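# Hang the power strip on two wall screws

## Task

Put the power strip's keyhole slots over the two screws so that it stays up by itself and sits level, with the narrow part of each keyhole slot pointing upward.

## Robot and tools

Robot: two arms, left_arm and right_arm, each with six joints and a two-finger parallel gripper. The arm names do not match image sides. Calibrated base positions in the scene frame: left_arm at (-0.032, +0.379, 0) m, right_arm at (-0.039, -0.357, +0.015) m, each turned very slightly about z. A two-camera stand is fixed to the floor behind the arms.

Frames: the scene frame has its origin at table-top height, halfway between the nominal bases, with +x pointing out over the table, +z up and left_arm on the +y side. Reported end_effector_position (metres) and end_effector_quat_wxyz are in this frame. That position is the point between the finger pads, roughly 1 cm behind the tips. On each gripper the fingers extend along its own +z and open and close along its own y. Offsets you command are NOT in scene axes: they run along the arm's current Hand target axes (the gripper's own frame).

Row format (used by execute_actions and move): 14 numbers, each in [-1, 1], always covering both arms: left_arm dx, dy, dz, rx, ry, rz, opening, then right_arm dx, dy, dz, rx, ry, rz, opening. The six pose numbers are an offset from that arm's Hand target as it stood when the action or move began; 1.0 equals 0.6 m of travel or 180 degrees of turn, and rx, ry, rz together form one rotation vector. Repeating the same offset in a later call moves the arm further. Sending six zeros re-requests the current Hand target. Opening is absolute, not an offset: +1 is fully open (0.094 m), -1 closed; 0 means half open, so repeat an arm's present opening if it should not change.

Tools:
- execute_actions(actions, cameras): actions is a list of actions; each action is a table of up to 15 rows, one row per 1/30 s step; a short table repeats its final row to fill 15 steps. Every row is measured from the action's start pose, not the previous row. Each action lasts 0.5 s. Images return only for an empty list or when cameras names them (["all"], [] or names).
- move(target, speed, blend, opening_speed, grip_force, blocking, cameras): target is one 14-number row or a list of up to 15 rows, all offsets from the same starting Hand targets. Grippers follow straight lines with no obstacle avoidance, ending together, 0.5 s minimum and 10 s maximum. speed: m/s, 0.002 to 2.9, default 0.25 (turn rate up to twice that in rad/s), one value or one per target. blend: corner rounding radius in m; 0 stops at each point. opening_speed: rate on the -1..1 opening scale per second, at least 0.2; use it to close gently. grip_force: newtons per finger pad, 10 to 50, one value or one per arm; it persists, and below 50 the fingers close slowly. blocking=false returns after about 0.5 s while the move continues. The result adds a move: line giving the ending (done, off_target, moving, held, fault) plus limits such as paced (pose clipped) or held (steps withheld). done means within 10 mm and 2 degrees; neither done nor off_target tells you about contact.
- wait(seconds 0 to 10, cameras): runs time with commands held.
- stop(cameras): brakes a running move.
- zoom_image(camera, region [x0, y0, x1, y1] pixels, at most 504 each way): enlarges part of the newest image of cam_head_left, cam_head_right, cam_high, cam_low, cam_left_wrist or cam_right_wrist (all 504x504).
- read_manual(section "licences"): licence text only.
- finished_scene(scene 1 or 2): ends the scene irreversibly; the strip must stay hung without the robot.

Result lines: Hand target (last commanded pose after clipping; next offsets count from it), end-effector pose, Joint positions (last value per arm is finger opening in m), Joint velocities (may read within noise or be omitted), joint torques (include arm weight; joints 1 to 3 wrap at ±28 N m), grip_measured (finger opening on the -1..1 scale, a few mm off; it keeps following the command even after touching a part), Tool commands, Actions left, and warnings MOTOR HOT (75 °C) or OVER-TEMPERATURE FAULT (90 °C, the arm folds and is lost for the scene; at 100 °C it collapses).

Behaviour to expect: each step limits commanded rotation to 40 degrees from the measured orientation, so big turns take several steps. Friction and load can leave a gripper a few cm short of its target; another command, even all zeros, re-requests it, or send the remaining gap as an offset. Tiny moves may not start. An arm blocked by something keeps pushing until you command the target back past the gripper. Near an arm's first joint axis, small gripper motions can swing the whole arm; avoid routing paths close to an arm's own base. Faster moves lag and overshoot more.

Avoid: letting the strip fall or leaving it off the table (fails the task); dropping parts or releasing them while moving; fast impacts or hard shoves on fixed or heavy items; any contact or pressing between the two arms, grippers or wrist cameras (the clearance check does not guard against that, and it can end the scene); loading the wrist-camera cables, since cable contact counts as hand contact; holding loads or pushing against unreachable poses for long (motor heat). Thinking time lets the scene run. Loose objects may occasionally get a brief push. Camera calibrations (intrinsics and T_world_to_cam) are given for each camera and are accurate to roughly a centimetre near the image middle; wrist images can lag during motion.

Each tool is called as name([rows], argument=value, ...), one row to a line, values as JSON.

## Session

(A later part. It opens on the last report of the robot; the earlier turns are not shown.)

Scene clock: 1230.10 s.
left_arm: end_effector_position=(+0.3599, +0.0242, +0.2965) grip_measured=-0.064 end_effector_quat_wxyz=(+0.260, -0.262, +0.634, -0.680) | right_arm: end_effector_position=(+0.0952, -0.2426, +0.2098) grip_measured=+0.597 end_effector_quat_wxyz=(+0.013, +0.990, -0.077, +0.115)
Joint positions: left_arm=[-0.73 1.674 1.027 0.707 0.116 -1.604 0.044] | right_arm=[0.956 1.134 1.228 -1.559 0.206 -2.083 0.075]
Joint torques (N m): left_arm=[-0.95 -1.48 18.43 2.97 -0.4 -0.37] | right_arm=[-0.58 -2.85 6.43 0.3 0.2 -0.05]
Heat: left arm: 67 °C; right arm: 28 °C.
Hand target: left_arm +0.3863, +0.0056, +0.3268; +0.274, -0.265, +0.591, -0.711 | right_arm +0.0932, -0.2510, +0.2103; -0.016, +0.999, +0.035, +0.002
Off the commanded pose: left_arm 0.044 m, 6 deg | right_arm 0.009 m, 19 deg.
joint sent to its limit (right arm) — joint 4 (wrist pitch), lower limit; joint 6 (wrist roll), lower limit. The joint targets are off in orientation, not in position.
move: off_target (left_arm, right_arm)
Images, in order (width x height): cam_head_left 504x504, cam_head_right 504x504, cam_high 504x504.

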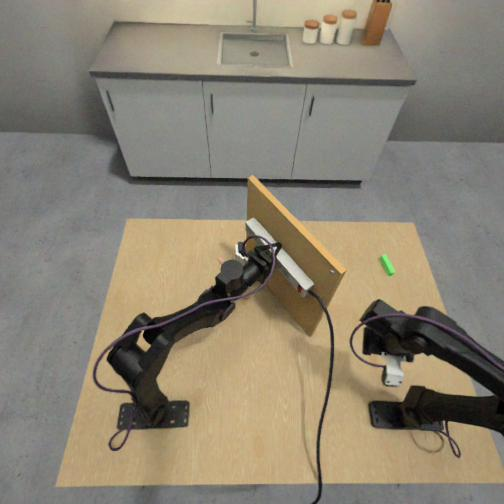

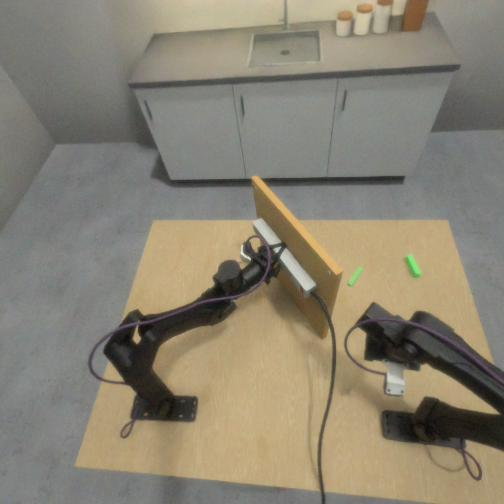

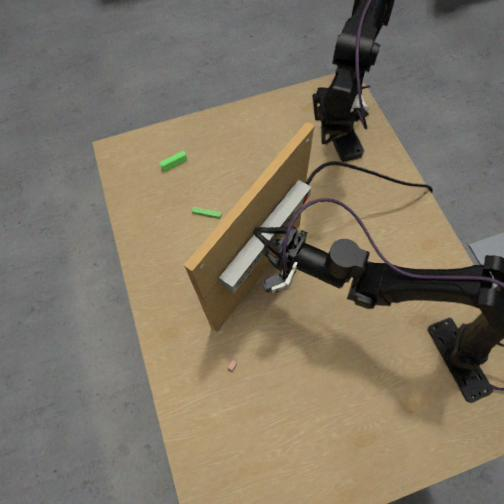

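move([
  [0.0,0.02,-0.05,-0.015,0,-0.012,-1,0,0,0,0,0,0,0.6],
  [-0.006,0.025,0.0,-0.02,0,-0.012,-1,0,0,0,0,0,0,0.6],
  [0.006,0.025,0.01,-0.02,0,-0.012,-1,0,0,0,0,0,0,0.6],
], speed=0.08, cameras=["cam_head_left","cam_head_right","cam_high"])

zoom_image(camera="cam_head_left", region=[225, 200, 345, 320])

zoom_image(camera="cam_high", region=[200, 180, 320, 300])

Scene clock: 1243.97 s.
left_arm: end_effector_position=(+0.3610, +0.0232, +0.2942) grip_measured=-0.064 end_effector_quat_wxyz=(+0.250, -0.264, +0.644, -0.673) | right_arm: end_effector_position=(+0.0952, -0.2426, +0.2098) grip_measured=+0.597 end_effector_quat_wxyz=(+0.013, +0.990, -0.077, +0.115)
Joint positions: left_arm=[-0.724 1.671 1.046 0.655 0.134 -1.607 0.044] | right_arm=[0.956 1.134 1.228 -1.559 0.206 -2.083 0.075]
Joint torques (N m): left_arm=[-2.43 0.75 19.25 2.83 -0.65 -0.69] | right_arm=[-0.58 -2.85 6.45 0.3 0.2 -0.05]
Heat: left arm: 62 °C; right arm: 28 °C.
Hand target: left_arm +0.3891, -0.0034, +0.3131; +0.252, -0.285, +0.608, -0.697 | right_arm +0.0932, -0.2510, +0.2103; -0.016, +0.999, +0.035, +0.002
Off the commanded pose: left_arm 0.043 m, 6 deg | right_arm 0.009 m, 19 deg.
joint sent to its limit (right arm) — joint 4 (wrist pitch), lower limit; joint 6 (wrist roll), lower limit. The joint targets are off in orientation, not in position.
move: off_target (left_arm, right_arm)
Images, in order (width x height): cam_head_left 504x504, cam_head_right 504x504, cam_high 504x504.

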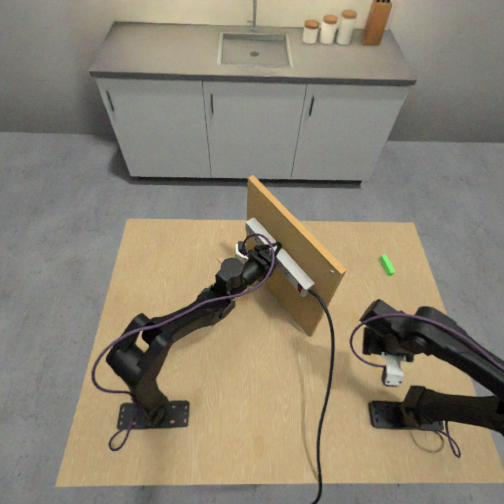

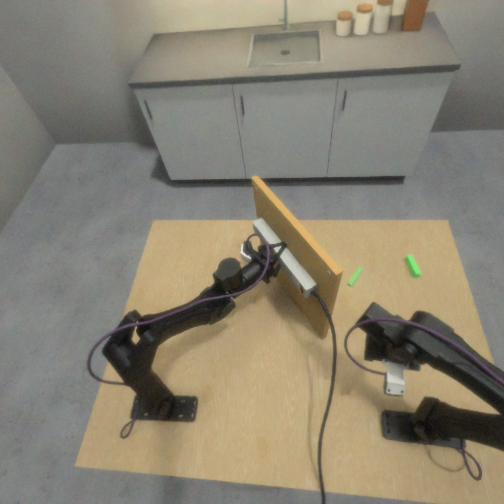

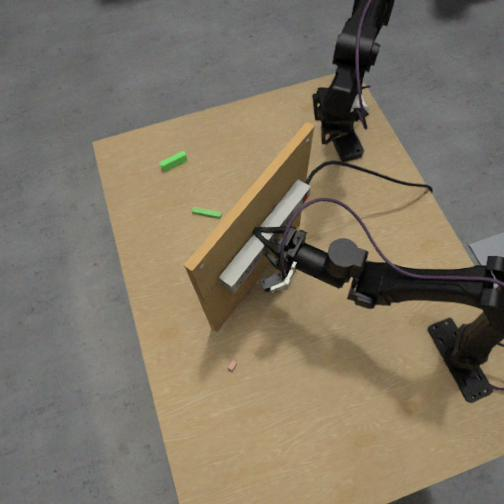

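Scaled by 4.200 from the camera's 504x504 image, which has a finer 720x720 frame.

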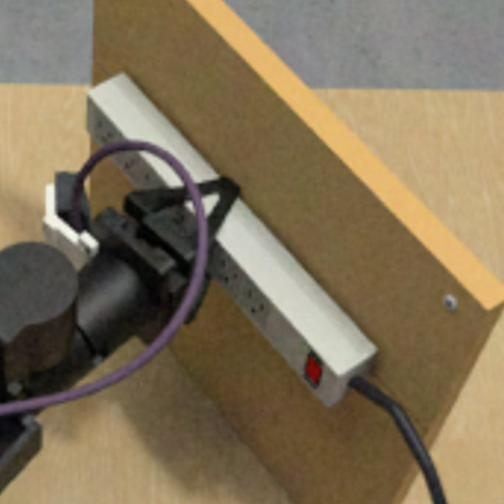

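Scaled by 4.200 from the camera's 504x504 image, which has a finer 720x720 frame.

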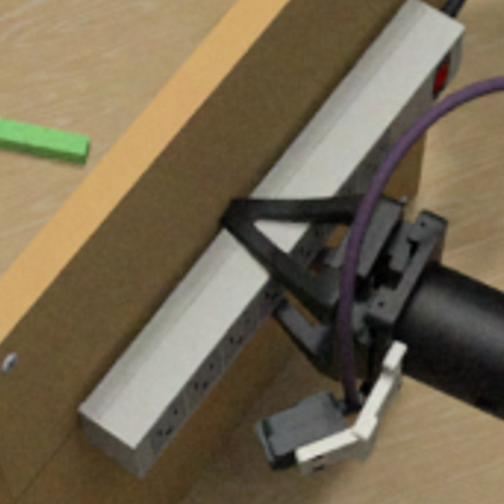

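move([
  [0.02,0.02,-0.045,-0.01,0,0.01,-1,0,0,0,0,0,0,0.6],
  [-0.02,0.04,-0.045,-0.02,0,-0.01,-1,0,0,0,0,0,0,0.6],
  [0.02,0.05,-0.045,-0.025,0,0.01,-1,0,0,0,0,0,0,0.6],
  [0,0.055,-0.045,-0.025,0,0.0,-1,0,0,0,0,0,0,0.6],
], speed=0.1, cameras=["cam_head_left","cam_head_right","cam_high"])

zoom_image(camera="cam_head_left", region=[225, 200, 345, 320])

zoom_image(camera="cam_high", region=[200, 180, 320, 300])

Scene clock: 1256.93 s.
left_arm: end_effector_position=(+0.3599, +0.0243, +0.2958) grip_measured=-0.064 end_effector_quat_wxyz=(+0.255, -0.282, +0.634, -0.674) | right_arm: end_effector_position=(+0.0952, -0.2426, +0.2098) grip_measured=+0.597 end_effector_quat_wxyz=(+0.013, +0.990, -0.077, +0.115)
Joint positions: left_arm=[-0.742 1.664 1.037 0.666 0.081 -1.63 0.044] | right_arm=[0.956 1.134 1.228 -1.559 0.206 -2.083 0.075]
Joint torques (N m): left_arm=[-0.9 -2.3 9.59 2.54 -0.03 -0.41] | right_arm=[-0.58 -2.85 6.43 0.3 0.2 -0.05]
Heat: left arm: 61 °C; right arm: 28 °C.
Hand target: left_arm +0.3701, +0.0112, +0.2779; +0.240, -0.294, +0.635, -0.673 | right_arm +0.0932, -0.2510, +0.2103; -0.016, +0.999, +0.035, +0.002
Off the commanded pose: left_arm 0.025 m, 2 deg | right_arm 0.009 m, 19 deg.
joint sent to its limit (right arm) — joint 4 (wrist pitch), lower limit; joint 6 (wrist roll), lower limit. The joint targets are off in orientation, not in position.
move: off_target (left_arm, right_arm)
Images, in order (width x height): cam_head_left 504x504, cam_head_right 504x504, cam_high 504x504.

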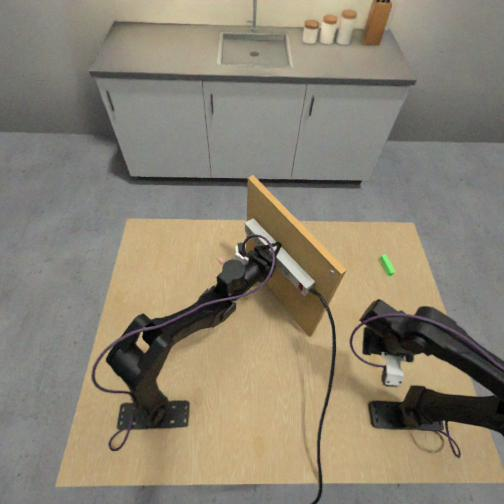

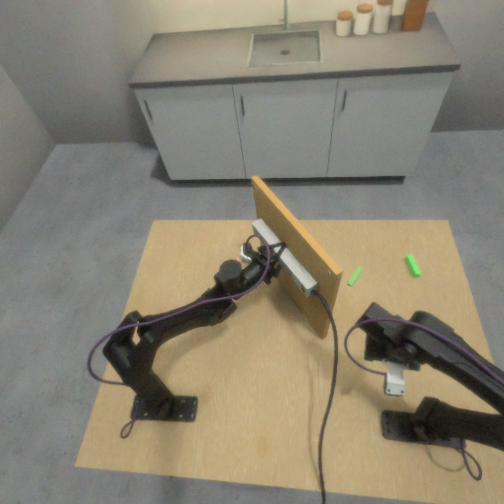

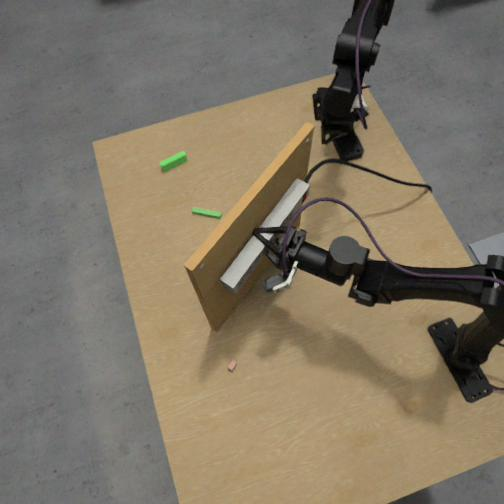

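Scaled by 4.200 from the camera's 504x504 image, which has a finer 720x720 frame.

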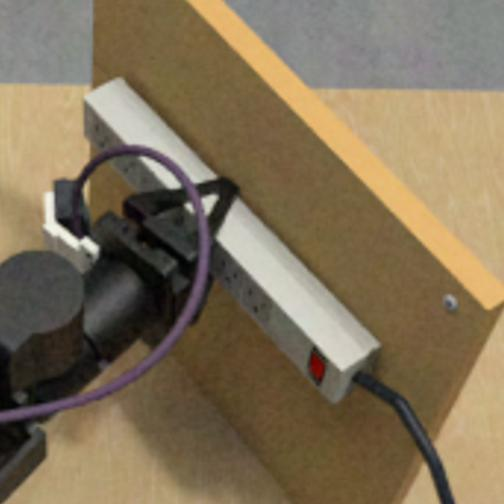

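Scaled by 4.200 from the camera's 504x504 image, which has a finer 720x720 frame.

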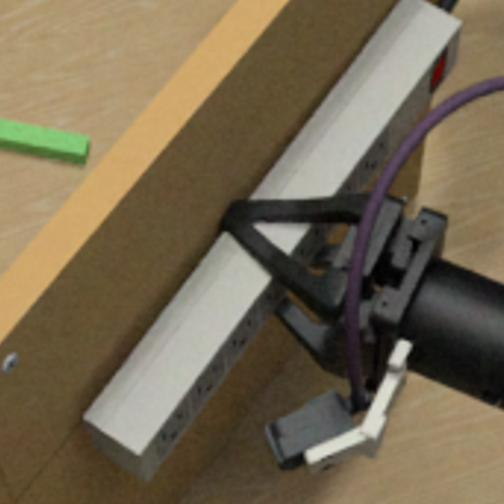

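move([
  [-0.007,0.02,-0.02,0,0,0,-1,0,0,0,0,0,0,0.6],
  [-0.007,0.03,0.02,-0.005,0,0,-1,0,0,0,0,0,0,0.6],
], speed=0.08, cameras=["cam_head_left","cam_head_right","cam_high"])

zoom_image(camera="cam_head_left", region=[225, 200, 345, 320])

zoom_image(camera="cam_high", region=[200, 180, 320, 300])

Scene clock: 1269.70 s.
left_arm: end_effector_position=(+0.3597, +0.0251, +0.2937) grip_measured=-0.064 end_effector_quat_wxyz=(-0.255, +0.271, -0.614, +0.696) | right_arm: end_effector_position=(+0.0952, -0.2426, +0.2098) grip_measured=+0.597 end_effector_quat_wxyz=(+0.013, +0.990, -0.077, +0.115)
Joint positions: left_arm=[-0.735 1.693 0.996 0.796 0.101 -1.645 0.044] | right_arm=[0.956 1.134 1.228 -1.559 0.206 -2.083 0.075]
Joint torques (N m): left_arm=[-1.25 -0.25 12.93 1.53 -0.18 -0.17] | right_arm=[-0.58 -2.85 6.43 0.3 0.2 -0.05]
Heat: left arm: 58 °C; right arm: 28 °C.
Hand target: left_arm +0.3807, +0.0041, +0.2598; -0.238, +0.296, -0.640, +0.668 | right_arm +0.0932, -0.2510, +0.2103; -0.016, +0.999, +0.035, +0.002
Off the commanded pose: left_arm 0.045 m, 6 deg | right_arm 0.009 m, 19 deg.
joint sent to its limit (right arm) — joint 4 (wrist pitch), lower limit; joint 6 (wrist roll), lower limit. The joint targets are off in orientation, not in position.
move: off_target (left_arm, right_arm)
Images, in order (width x height): cam_head_left 504x504, cam_head_right 504x504, cam_high 504x504.

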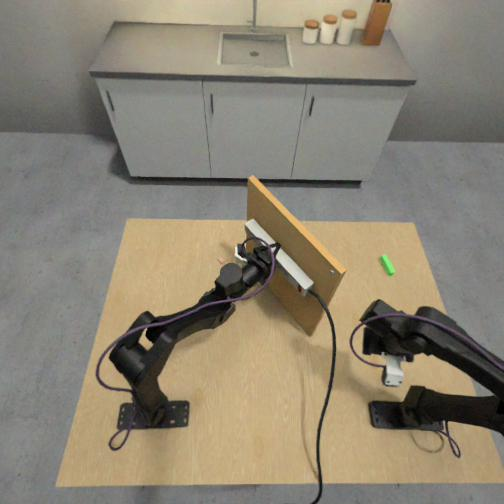

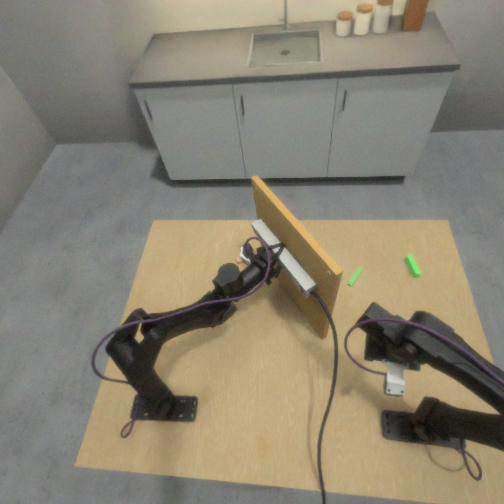

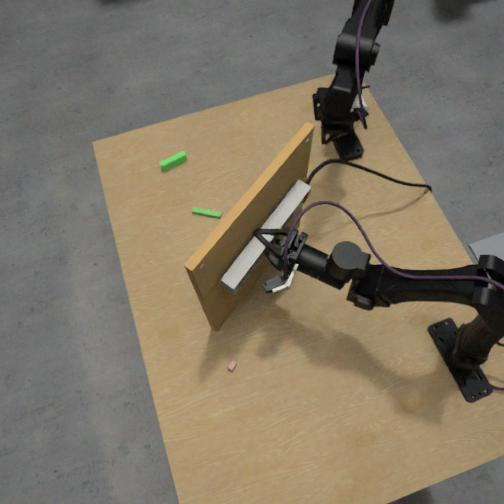

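Scaled by 4.200 from the camera's 504x504 image, which has a finer 720x720 frame.

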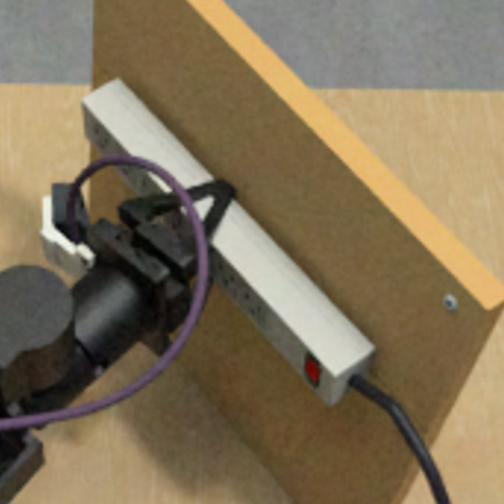

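Scaled by 4.200 from the camera's 504x504 image, which has a finer 720x720 frame.

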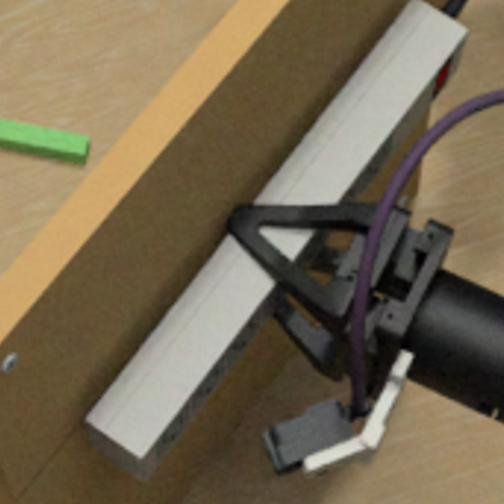

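move([
  [-0.007,0.0,-0.02,-0.035,0,0,-1,0,0,0,0,0,0,0.6],
  [-0.004,0.0,-0.028,-0.035,0,0,-1,0,0,0,0,0,0,0.6],
], speed=0.05, cameras=["cam_head_left","cam_head_right","cam_high"])

zoom_image(camera="cam_head_left", region=[225, 200, 345, 320])

zoom_image(camera="cam_high", region=[200, 180, 320, 300])

Scene clock: 1279.63 s.
left_arm: end_effector_position=(+0.3607, +0.0248, +0.2935) grip_measured=-0.064 end_effector_quat_wxyz=(+0.245, -0.277, +0.644, -0.670) | right_arm: end_effector_position=(+0.0952, -0.2426, +0.2098) grip_measured=+0.597 end_effector_quat_wxyz=(+0.013, +0.990, -0.077, +0.115)
Joint positions: left_arm=[-0.728 1.662 1.046 0.635 0.118 -1.628 0.044] | right_arm=[0.956 1.134 1.228 -1.559 0.206 -2.083 0.075]
Joint torques (N m): left_arm=[-0.29 -4.86 10.1 1.07 -0.11 -0.29] | right_arm=[-0.58 -2.85 6.43 0.3 0.2 -0.05]
Heat: left arm: 55 °C; right arm: 28 °C.
Hand target: left_arm +0.3707, +0.0179, +0.2595; +0.221, -0.309, +0.676, -0.631 | right_arm +0.0932, -0.2510, +0.2103; -0.016, +0.999, +0.035, +0.002
Off the commanded pose: left_arm 0.036 m, 7 deg | right_arm 0.009 m, 19 deg.
joint sent to its limit (right arm) — joint 4 (wrist pitch), lower limit; joint 6 (wrist roll), lower limit. The joint targets are off in orientation, not in position.
move: off_target (left_arm, right_arm)
Images, in order (width x height): cam_head_left 504x504, cam_head_right 504x504, cam_high 504x504.

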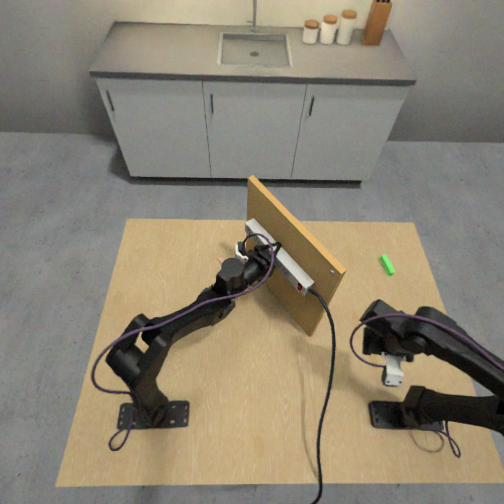

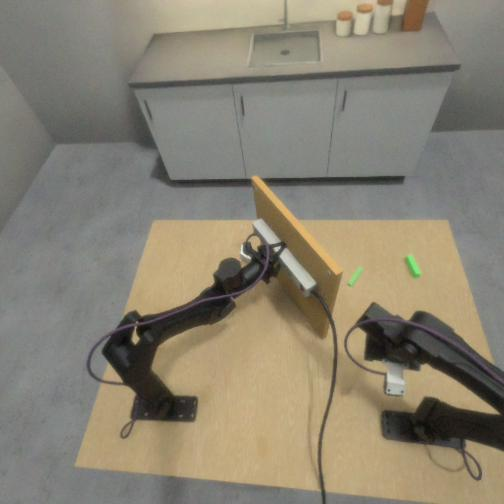

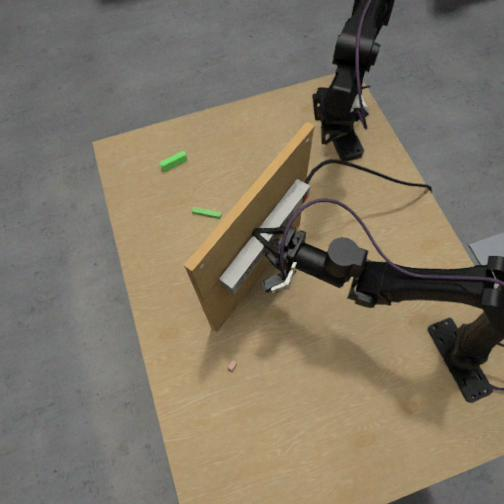

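Scaled by 4.200 from the camera's 504x504 image, which has a finer 720x720 frame.

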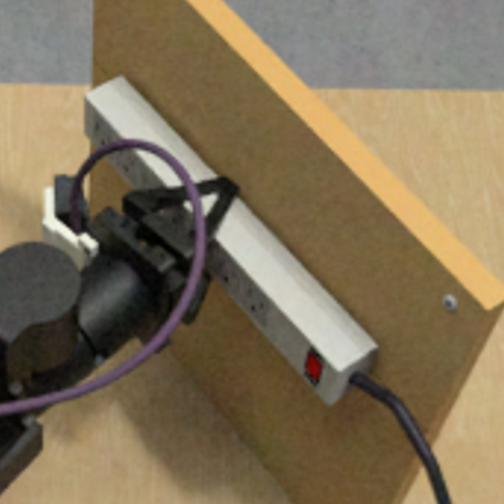

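Scaled by 4.200 from the camera's 504x504 image, which has a finer 720x720 frame.

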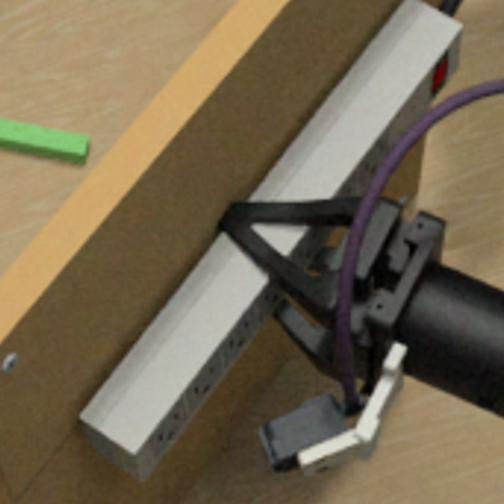

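move([
  [0.02,0.01,-0.01,-0.01,0,0.02,-1,0,0,0,0,0,0,0.6],
  [-0.02,0.02,-0.01,-0.01,0,-0.02,-1,0,0,0,0,0,0,0.6],
  [0.02,0.03,-0.01,-0.01,0,0.02,-1,0,0,0,0,0,0,0.6],
  [0,0.03,-0.01,-0.01,0,0,-1,0,0,0,0,0,0,0.6],
], speed=0.1, cameras=["cam_head_left","cam_head_right","cam_high"])

zoom_image(camera="cam_head_left", region=[225, 200, 345, 320])

zoom_image(camera="cam_high", region=[200, 180, 320, 300])

Scene clock: 1293.03 s.
left_arm: end_effector_position=(+0.3663, +0.0316, +0.2453) grip_measured=-0.064 end_effector_quat_wxyz=(+0.236, -0.317, +0.687, -0.610) | right_arm: end_effector_position=(+0.0952, -0.2426, +0.2098) grip_measured=+0.597 end_effector_quat_wxyz=(+0.013, +0.990, -0.077, +0.115)
Joint positions: left_arm=[-0.726 1.68 1.034 0.501 0.074 -1.623 0.044] | right_arm=[0.956 1.134 1.228 -1.559 0.206 -2.083 0.075]
Joint torques (N m): left_arm=[-0.39 -6.86 7.83 2.53 0.4 -0.3] | right_arm=[-0.58 -2.85 6.43 0.3 0.2 -0.05]
Heat: left arm: 52 °C; right arm: 28 °C.
Hand target: left_arm +0.3640, +0.0223, +0.2423; +0.217, -0.312, +0.686, -0.621 | right_arm +0.0932, -0.2510, +0.2103; -0.016, +0.999, +0.035, +0.002
Off the commanded pose: left_arm 0.010 m, 3 deg | right_arm 0.009 m, 19 deg.
joint sent to its limit (right arm) — joint 4 (wrist pitch), lower limit; joint 6 (wrist roll), lower limit. The joint targets are off in orientation, not in position.
move: off_target (left_arm, right_arm)
Images, in order (width x height): cam_head_left 504x504, cam_head_right 504x504, cam_high 504x504.

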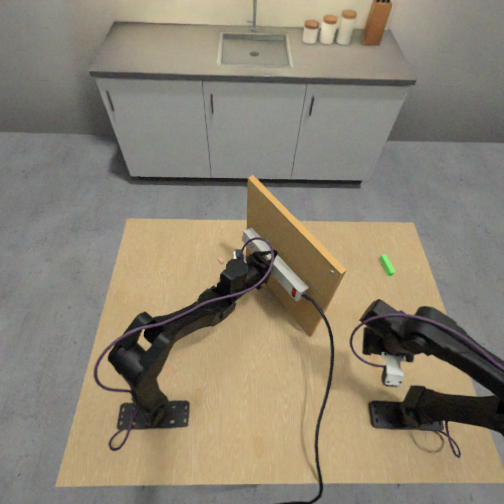

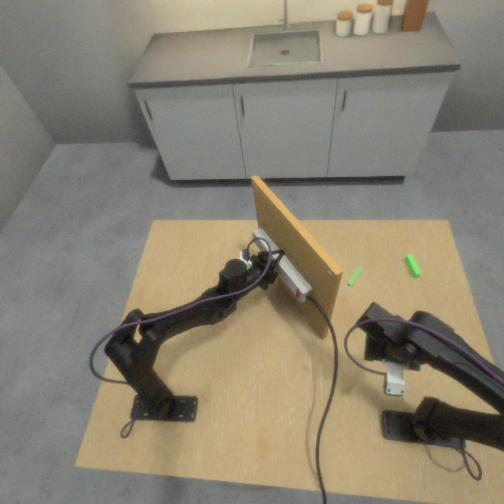

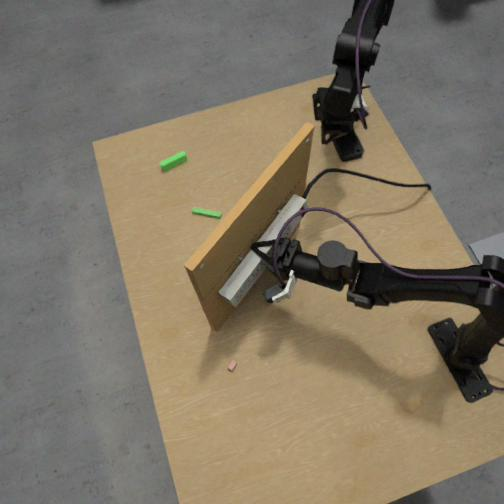

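Scaled by 4.200 from the camera's 504x504 image, which has a finer 720x720 frame.

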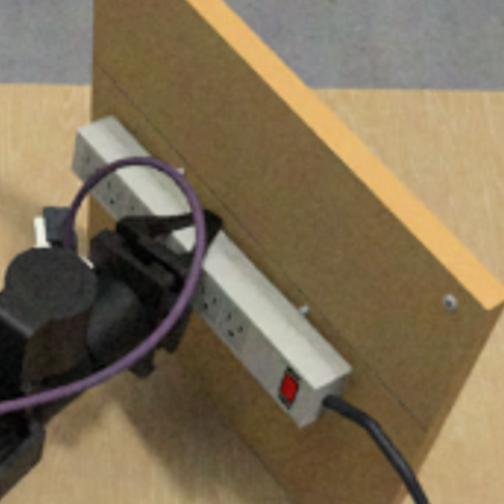

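Scaled by 4.200 from the camera's 504x504 image, which has a finer 720x720 frame.

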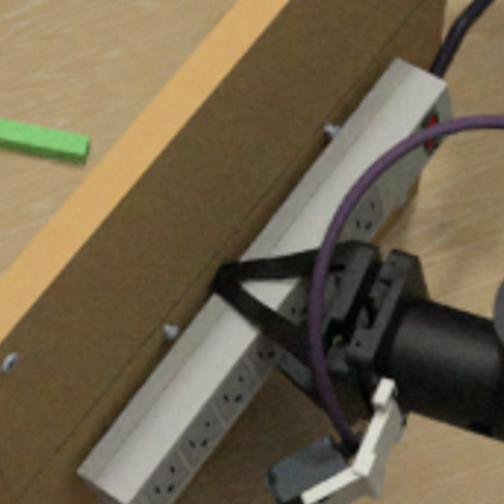

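move([
  [0,0,-0.05,0,0,0,-1,0,0,0,0,0,0,0.6],
  [0.018,-0.134,-0.062,0.04,0,0.02,-1,0,0,0,0,0,0,0.6],
], speed=0.1, cameras=["cam_head_left","cam_high"])

zoom_image(camera="cam_head_left", region=[225, 200, 345, 320])

zoom_image(camera="cam_high", region=[200, 180, 320, 300])

Scene clock: 1330.77 s.
left_arm: end_effector_position=(+0.3375, +0.0351, +0.2653) grip_measured=-0.064 end_effector_quat_wxyz=(+0.225, -0.283, +0.710, -0.604) | right_arm: end_effector_position=(+0.0952, -0.2426, +0.2098) grip_measured=+0.597 end_effector_quat_wxyz=(+0.013, +0.990, -0.077, +0.115)
Joint positions: left_arm=[-0.739 1.561 1.019 0.372 0.125 -1.572 0.044] | right_arm=[0.956 1.134 1.228 -1.559 0.206 -2.083 0.075]
Joint torques (N m): left_arm=[0.72 -12.16 11.88 2.99 -0.27 -0.3] | right_arm=[-0.58 -2.85 6.43 0.3 0.2 -0.05]
Heat: left arm: 53 °C; right arm: 28 °C.
Hand target: left_arm +0.3436, +0.0386, +0.3278; +0.255, -0.276, +0.655, -0.656 | right_arm +0.0932, -0.2510, +0.2103; -0.016, +0.999, +0.035, +0.002
Off the commanded pose: left_arm 0.063 m, 9 deg | right_arm 0.009 m, 19 deg.
joint sent to its limit (right arm) — joint 4 (wrist pitch), lower limit; joint 6 (wrist roll), lower limit. The joint targets are off in orientation, not in position.
move: off_target (left_arm, right_arm)
Images, in order (width x height): cam_head_left 504x504, cam_high 504x504.

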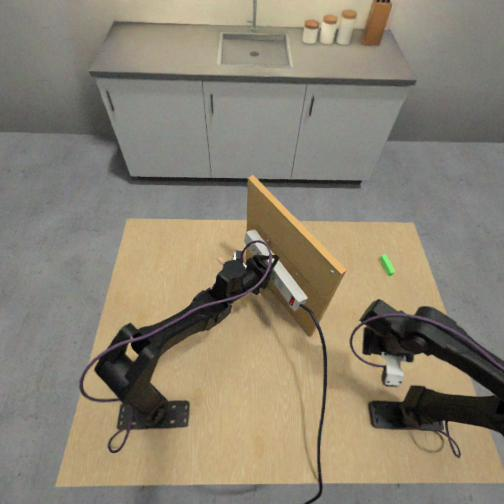

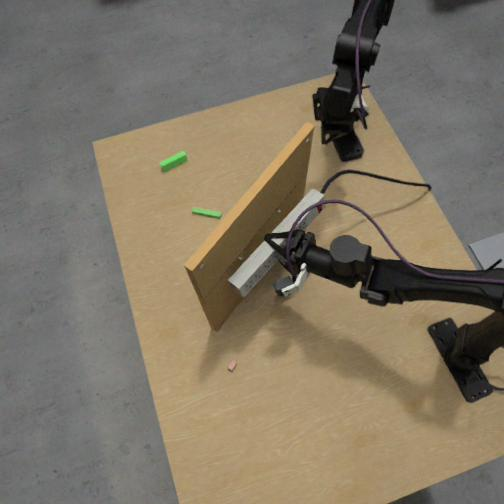

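Scaled by 4.200 from the camera's 504x504 image, which has a finer 720x720 frame.

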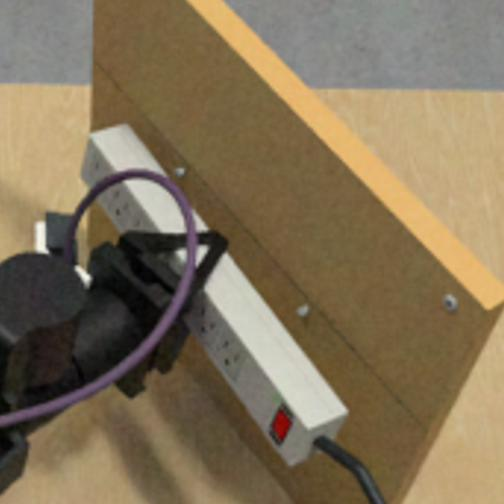

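Scaled by 4.200 from the camera's 504x504 image, which has a finer 720x720 frame.

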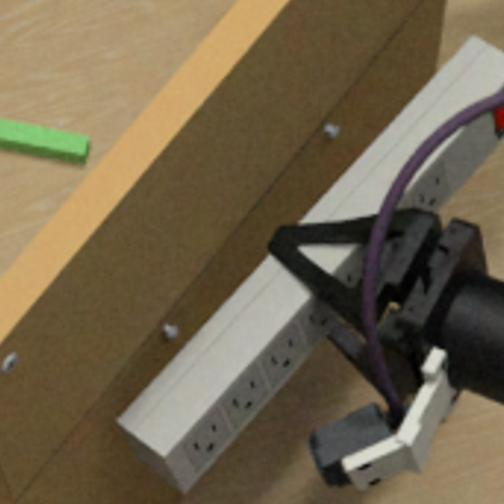

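move([
  [-0.012,0.0,0.03,0,0,-0.018,-1,0,0,0,0,0,0,0.6],
  [-0.012,0.0,0.075,0.0,0,-0.018,-1,0,0,0,0,0,0,0.6],
], speed=0.1, cameras=["cam_head_left","cam_high"])

zoom_image(camera="cam_head_left", region=[225, 200, 345, 320])

zoom_image(camera="cam_high", region=[200, 180, 320, 300])

Scene clock: 1347.17 s.
left_arm: end_effector_position=(+0.3503, +0.0221, +0.2871) grip_measured=-0.064 end_effector_quat_wxyz=(+0.212, -0.286, +0.702, -0.617) | right_arm: end_effector_position=(+0.0952, -0.2426, +0.2098) grip_measured=+0.597 end_effector_quat_wxyz=(+0.013, +0.990, -0.077, +0.115)
Joint positions: left_arm=[-0.733 1.611 1.14 0.321 0.151 -1.605 0.044] | right_arm=[0.956 1.134 1.228 -1.559 0.206 -2.083 0.075]
Joint torques (N m): left_arm=[0.98 -3.28 15.56 3.45 -0.47 -0.65] | right_arm=[-0.58 -2.85 6.43 0.3 0.2 -0.05]
Heat: left arm: 54 °C; right arm: 28 °C.
Hand target: left_arm +0.3801, +0.0114, +0.3270; +0.236, -0.295, +0.647, -0.662 | right_arm +0.0932, -0.2510, +0.2103; -0.016, +0.999, +0.035, +0.002
Off the commanded pose: left_arm 0.051 m, 9 deg | right_arm 0.009 m, 19 deg.
joint sent to its limit (right arm) — joint 4 (wrist pitch), lower limit; joint 6 (wrist roll), lower limit. The joint targets are off in orientation, not in position.
move: off_target (left_arm, right_arm)
Images, in order (width x height): cam_head_left 504x504, cam_high 504x504.

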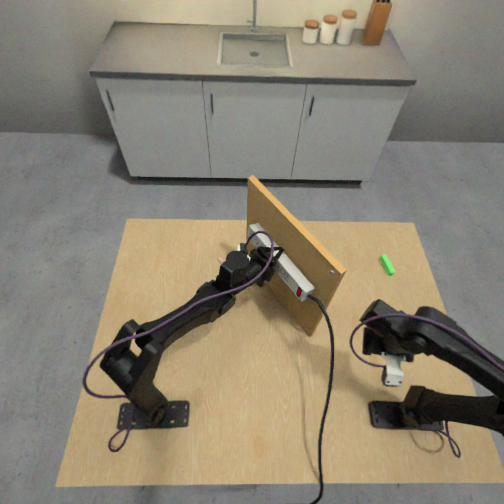

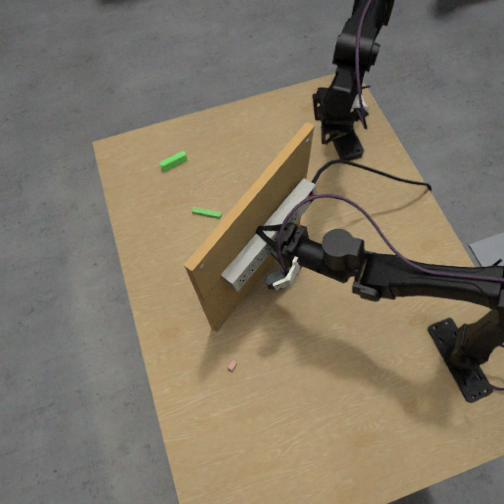

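Scaled by 4.200 from the camera's 504x504 image, which has a finer 720x720 frame.

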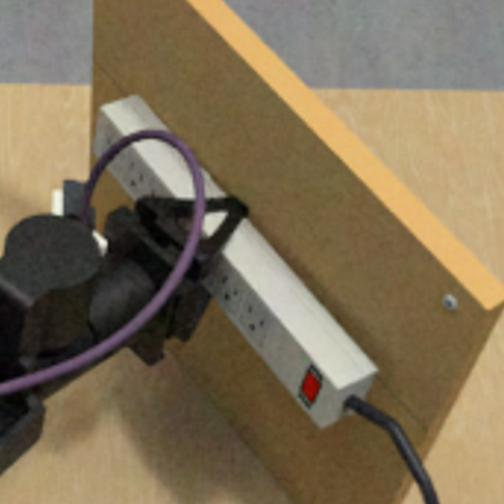

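Scaled by 4.200 from the camera's 504x504 image, which has a finer 720x720 frame.

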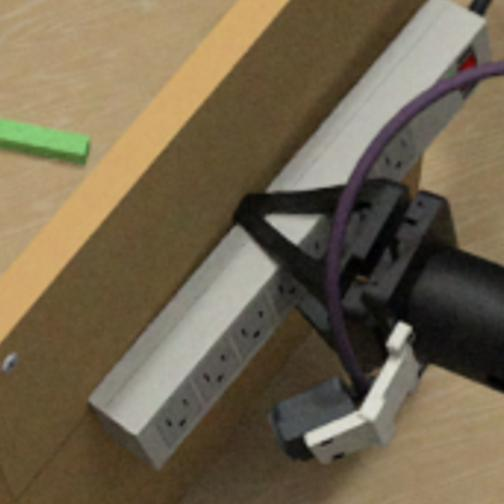

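move([
  [-0.02,0.0,-0.03,0.045,0,-0.008,-1,0,0,0,0,0,0,0.6],
  [-0.02,0.0,0.0,0.045,0,-0.008,-1,0,0,0,0,0,0,0.6],
], speed=0.1, cameras=["cam_head_left","cam_high"])

zoom_image(camera="cam_head_left", region=[225, 200, 345, 320])

zoom_image(camera="cam_high", region=[200, 180, 320, 300])

Scene clock: 1359.37 s.
left_arm: end_effector_position=(+0.3620, +0.0265, +0.2886) grip_measured=-0.064 end_effector_quat_wxyz=(+0.222, -0.284, +0.652, -0.668) | right_arm: end_effector_position=(+0.0952, -0.2426, +0.2098) grip_measured=+0.597 end_effector_quat_wxyz=(+0.013, +0.990, -0.077, +0.115)
Joint positions: left_arm=[-0.708 1.661 1.054 0.596 0.164 -1.659 0.044] | right_arm=[0.956 1.134 1.228 -1.559 0.206 -2.083 0.075]
Joint torques (N m): left_arm=[0.73 -3.07 15.05 3.6 -0.48 -0.44] | right_arm=[-0.59 -2.86 6.43 0.3 0.2 -0.05]
Heat: left arm: 57 °C; right arm: 28 °C.
Hand target: left_arm +0.3887, +0.0197, +0.3259; +0.248, -0.285, +0.595, -0.709 | right_arm +0.0932, -0.2510, +0.2103; -0.016, +0.999, +0.035, +0.002
Off the commanded pose: left_arm 0.046 m, 9 deg | right_arm 0.009 m, 19 deg.
joint sent to its limit (right arm) — joint 4 (wrist pitch), lower limit; joint 6 (wrist roll), lower limit. The joint targets are off in orientation, not in position.
move: off_target (left_arm, right_arm)
Images, in order (width x height): cam_head_left 504x504, cam_high 504x504.

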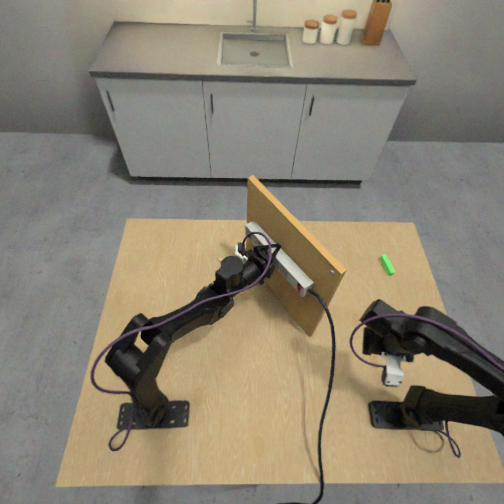

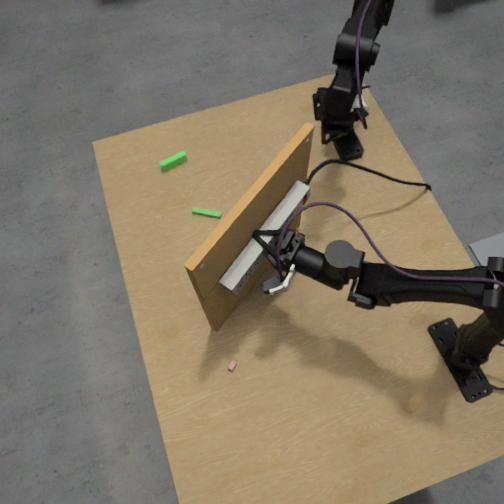

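Scaled by 4.200 from the camera's 504x504 image, which has a finer 720x720 frame.

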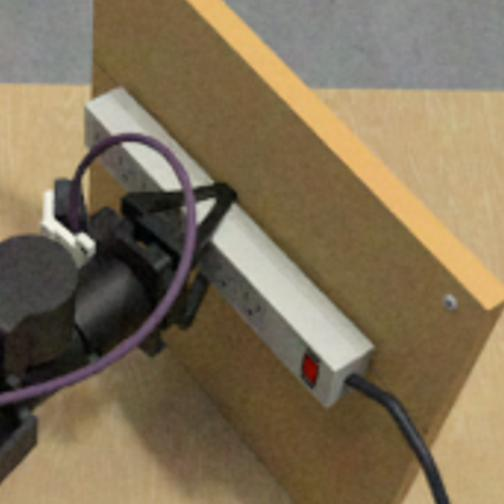

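Scaled by 4.200 from the camera's 504x504 image, which has a finer 720x720 frame.

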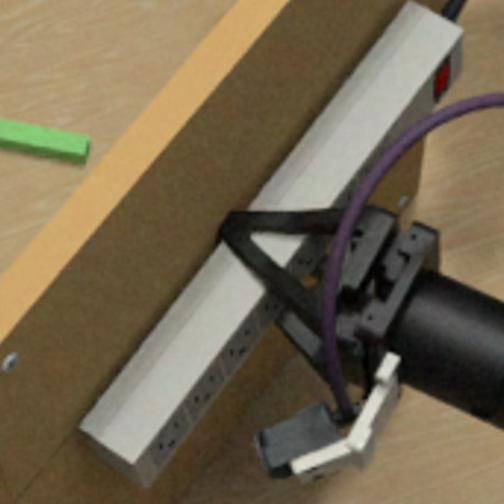

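move([
  [0.0,0.03,-0.055,0.0,0,0.015,-1,0,0,0,0,0,0,0.6],
  [0.0,0.03,-0.005,-0.008,0,0.015,-1,0,0,0,0,0,0,0.6],
], speed=0.1, cameras=["cam_head_left","cam_high"])

zoom_image(camera="cam_high", region=[200, 180, 320, 300])

Scene clock: 1370.10 s.
left_arm: end_effector_position=(+0.3637, +0.0271, +0.2784) grip_measured=-0.064 end_effector_quat_wxyz=(+0.238, -0.269, +0.643, -0.677) | right_arm: end_effector_position=(+0.0952, -0.2426, +0.2098) grip_measured=+0.597 end_effector_quat_wxyz=(+0.013, +0.990, -0.077, +0.115)
Joint positions: left_arm=[-0.706 1.696 1.006 0.72 0.162 -1.634 0.044] | right_arm=[0.956 1.134 1.228 -1.559 0.206 -2.083 0.075]
Joint torques (N m): left_arm=[0.05 -4.44 16.54 2.59 -0.5 -0.24] | right_arm=[-0.58 -2.86 6.43 0.3 0.2 -0.05]
Heat: left arm: 57 °C; right arm: 28 °C.
Hand target: left_arm +0.3869, +0.0188, +0.3077; +0.261, -0.274, +0.610, -0.696 | right_arm +0.0932, -0.2510, +0.2103; -0.016, +0.999, +0.035, +0.002
Off the commanded pose: left_arm 0.038 m, 5 deg | right_arm 0.009 m, 19 deg.
joint sent to its limit (right arm) — joint 4 (wrist pitch), lower limit; joint 6 (wrist roll), lower limit. The joint targets are off in orientation, not in position.
move: off_target (left_arm, right_arm)
Images, in order (width x height): cam_head_left 504x504, cam_high 504x504.

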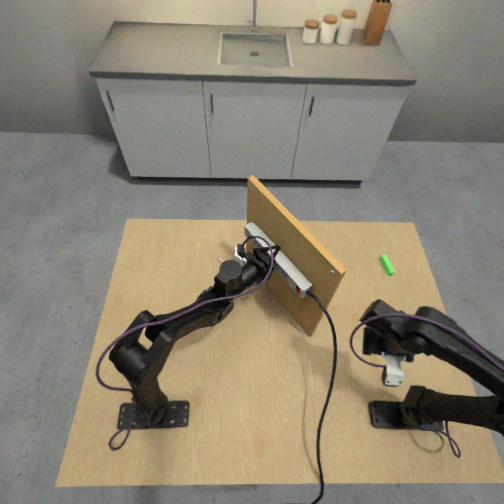

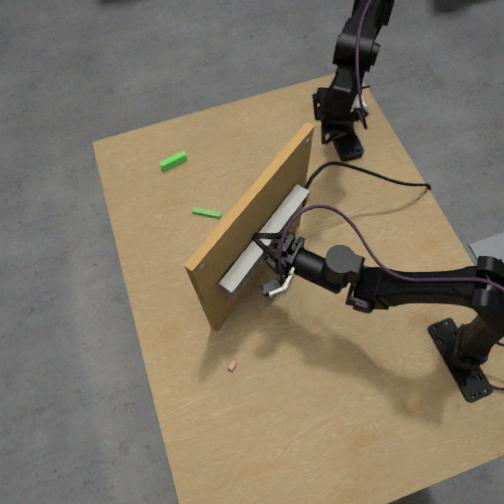

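Scaled by 4.200 from the camera's 504x504 image, which has a finer 720x720 frame.

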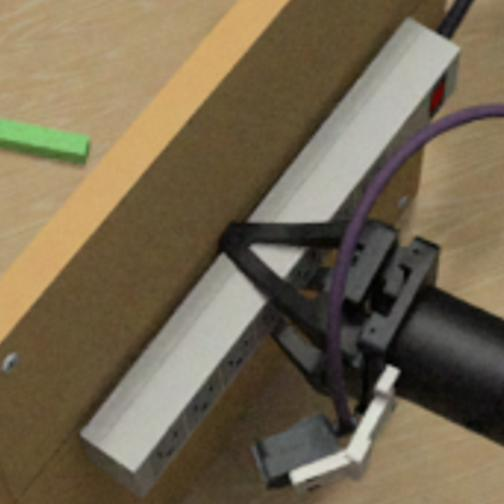

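move([
  [0.006,-0.013,-0.05,-0.01,0,0.006,-1,0,0,0,0,0,0,0.6],
  [0.006,-0.013,0.0,-0.01,0,0.006,-1,0,0,0,0,0,0,0.6],
], speed=0.1, cameras=["cam_head_left","cam_high"])

zoom_image(camera="cam_high", region=[200, 180, 320, 300])

Scene clock: 1379.77 s.
left_arm: end_effector_position=(+0.3640, +0.0280, +0.2663) grip_measured=-0.064 end_effector_quat_wxyz=(+0.231, -0.281, +0.673, -0.645) | right_arm: end_effector_position=(+0.0952, -0.2426, +0.2098) grip_measured=+0.597 end_effector_quat_wxyz=(+0.013, +0.990, -0.077, +0.115)
Joint positions: left_arm=[-0.706 1.678 1.033 0.581 0.157 -1.612 0.044] | right_arm=[0.956 1.134 1.228 -1.559 0.206 -2.083 0.075]
Joint torques (N m): left_arm=[-0.75 -6.3 16.1 3.08 -0.51 -0.15] | right_arm=[-0.58 -2.85 6.43 0.3 0.2 -0.05]
Heat: left arm: 57 °C; right arm: 28 °C.
Hand target: left_arm +0.3841, +0.0172, +0.3158; +0.264, -0.273, +0.624, -0.684 | right_arm +0.0932, -0.2510, +0.2103; -0.016, +0.999, +0.035, +0.002
Off the commanded pose: left_arm 0.054 m, 8 deg | right_arm 0.009 m, 19 deg.
joint sent to its limit (right arm) — joint 4 (wrist pitch), lower limit; joint 6 (wrist roll), lower limit. The joint targets are off in orientation, not in position.
move: off_target (left_arm, right_arm)
Images, in order (width x height): cam_head_left 504x504, cam_high 504x504.

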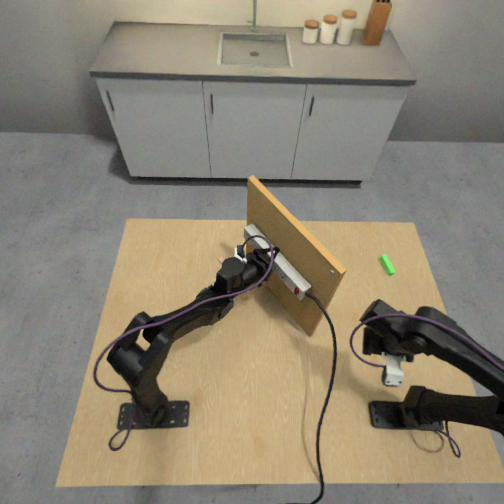

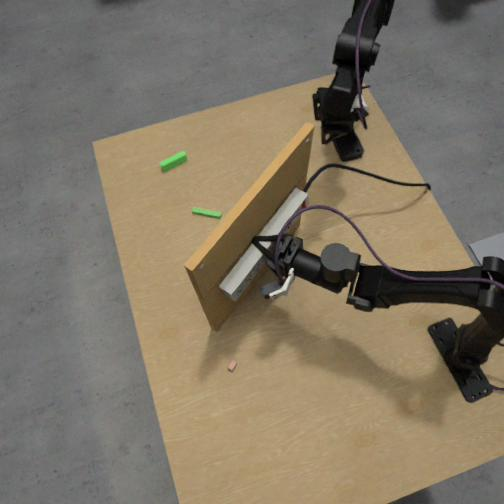

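Scaled by 4.200 from the camera's 504x504 image, which has a finer 720x720 frame.

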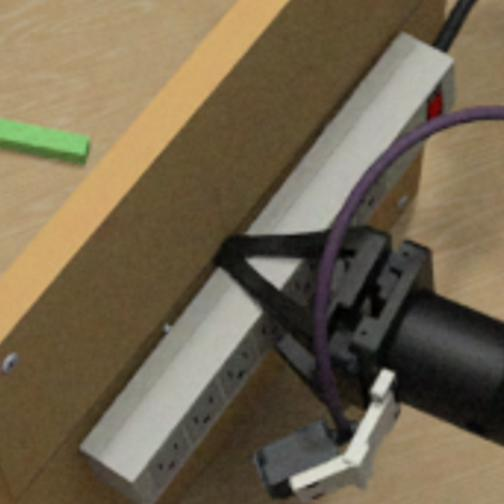

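move([
  [0.0,-0.05,-0.05,0.01,0,0.0,-1,0,0,0,0,0,0,0.6],
  [0.0,-0.04,0.0,0.01,0,0.0,-1,0,0,0,0,0,0,0.6],
], speed=0.1, cameras=["cam_head_left","cam_high"])

zoom_image(camera="cam_high", region=[200, 180, 320, 300])

Scene clock: 1387.03 s.
left_arm: end_effector_position=(+0.3623, +0.0272, +0.3026) grip_measured=-0.064 end_effector_quat_wxyz=(+0.241, -0.266, +0.659, -0.661) | right_arm: end_effector_position=(+0.0952, -0.2426, +0.2098) grip_measured=+0.597 end_effector_quat_wxyz=(+0.013, +0.990, -0.077, +0.115)
Joint positions: left_arm=[-0.708 1.642 1.092 0.54 0.162 -1.603 0.044] | right_arm=[0.956 1.134 1.228 -1.559 0.206 -2.083 0.075]
Joint torques (N m): left_arm=[-0.17 -4.44 15.34 3.11 -0.58 -0.33] | right_arm=[-0.58 -2.85 6.45 0.3 0.2 -0.05]
Heat: left arm: 58 °C; right arm: 28 °C.
Hand target: left_arm +0.3836, +0.0191, +0.3397; +0.268, -0.268, +0.613, -0.693 | right_arm +0.0932, -0.2510, +0.2103; -0.016, +0.999, +0.035, +0.002
Off the commanded pose: left_arm 0.044 m, 7 deg | right_arm 0.009 m, 19 deg.
joint sent to its limit (right arm) — joint 4 (wrist pitch), lower limit; joint 6 (wrist roll), lower limit. The joint targets are off in orientation, not in position.
move: off_target (left_arm, right_arm)
Images, in order (width x height): cam_head_left 504x504, cam_high 504x504.

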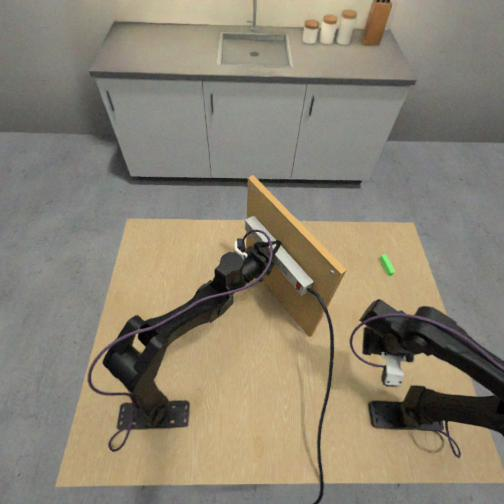

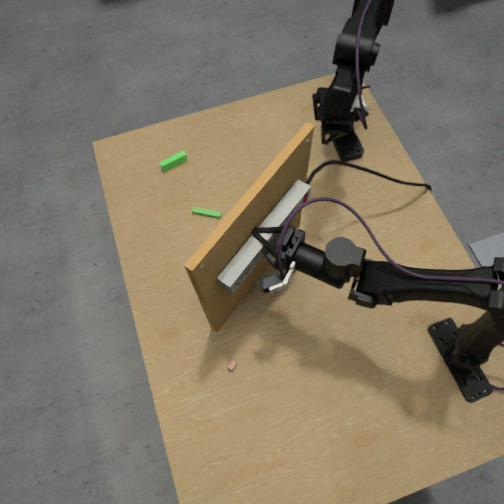

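Scaled by 4.200 from the camera's 504x504 image, which has a finer 720x720 frame.

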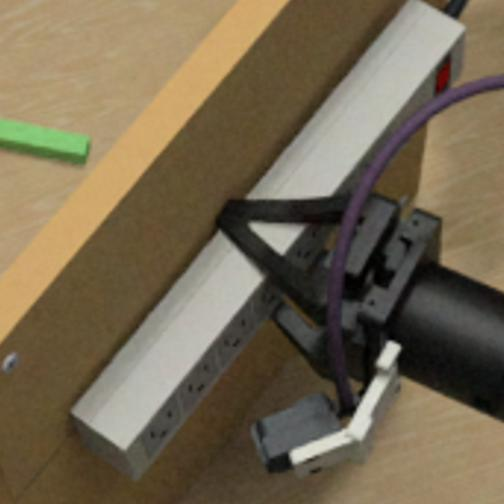

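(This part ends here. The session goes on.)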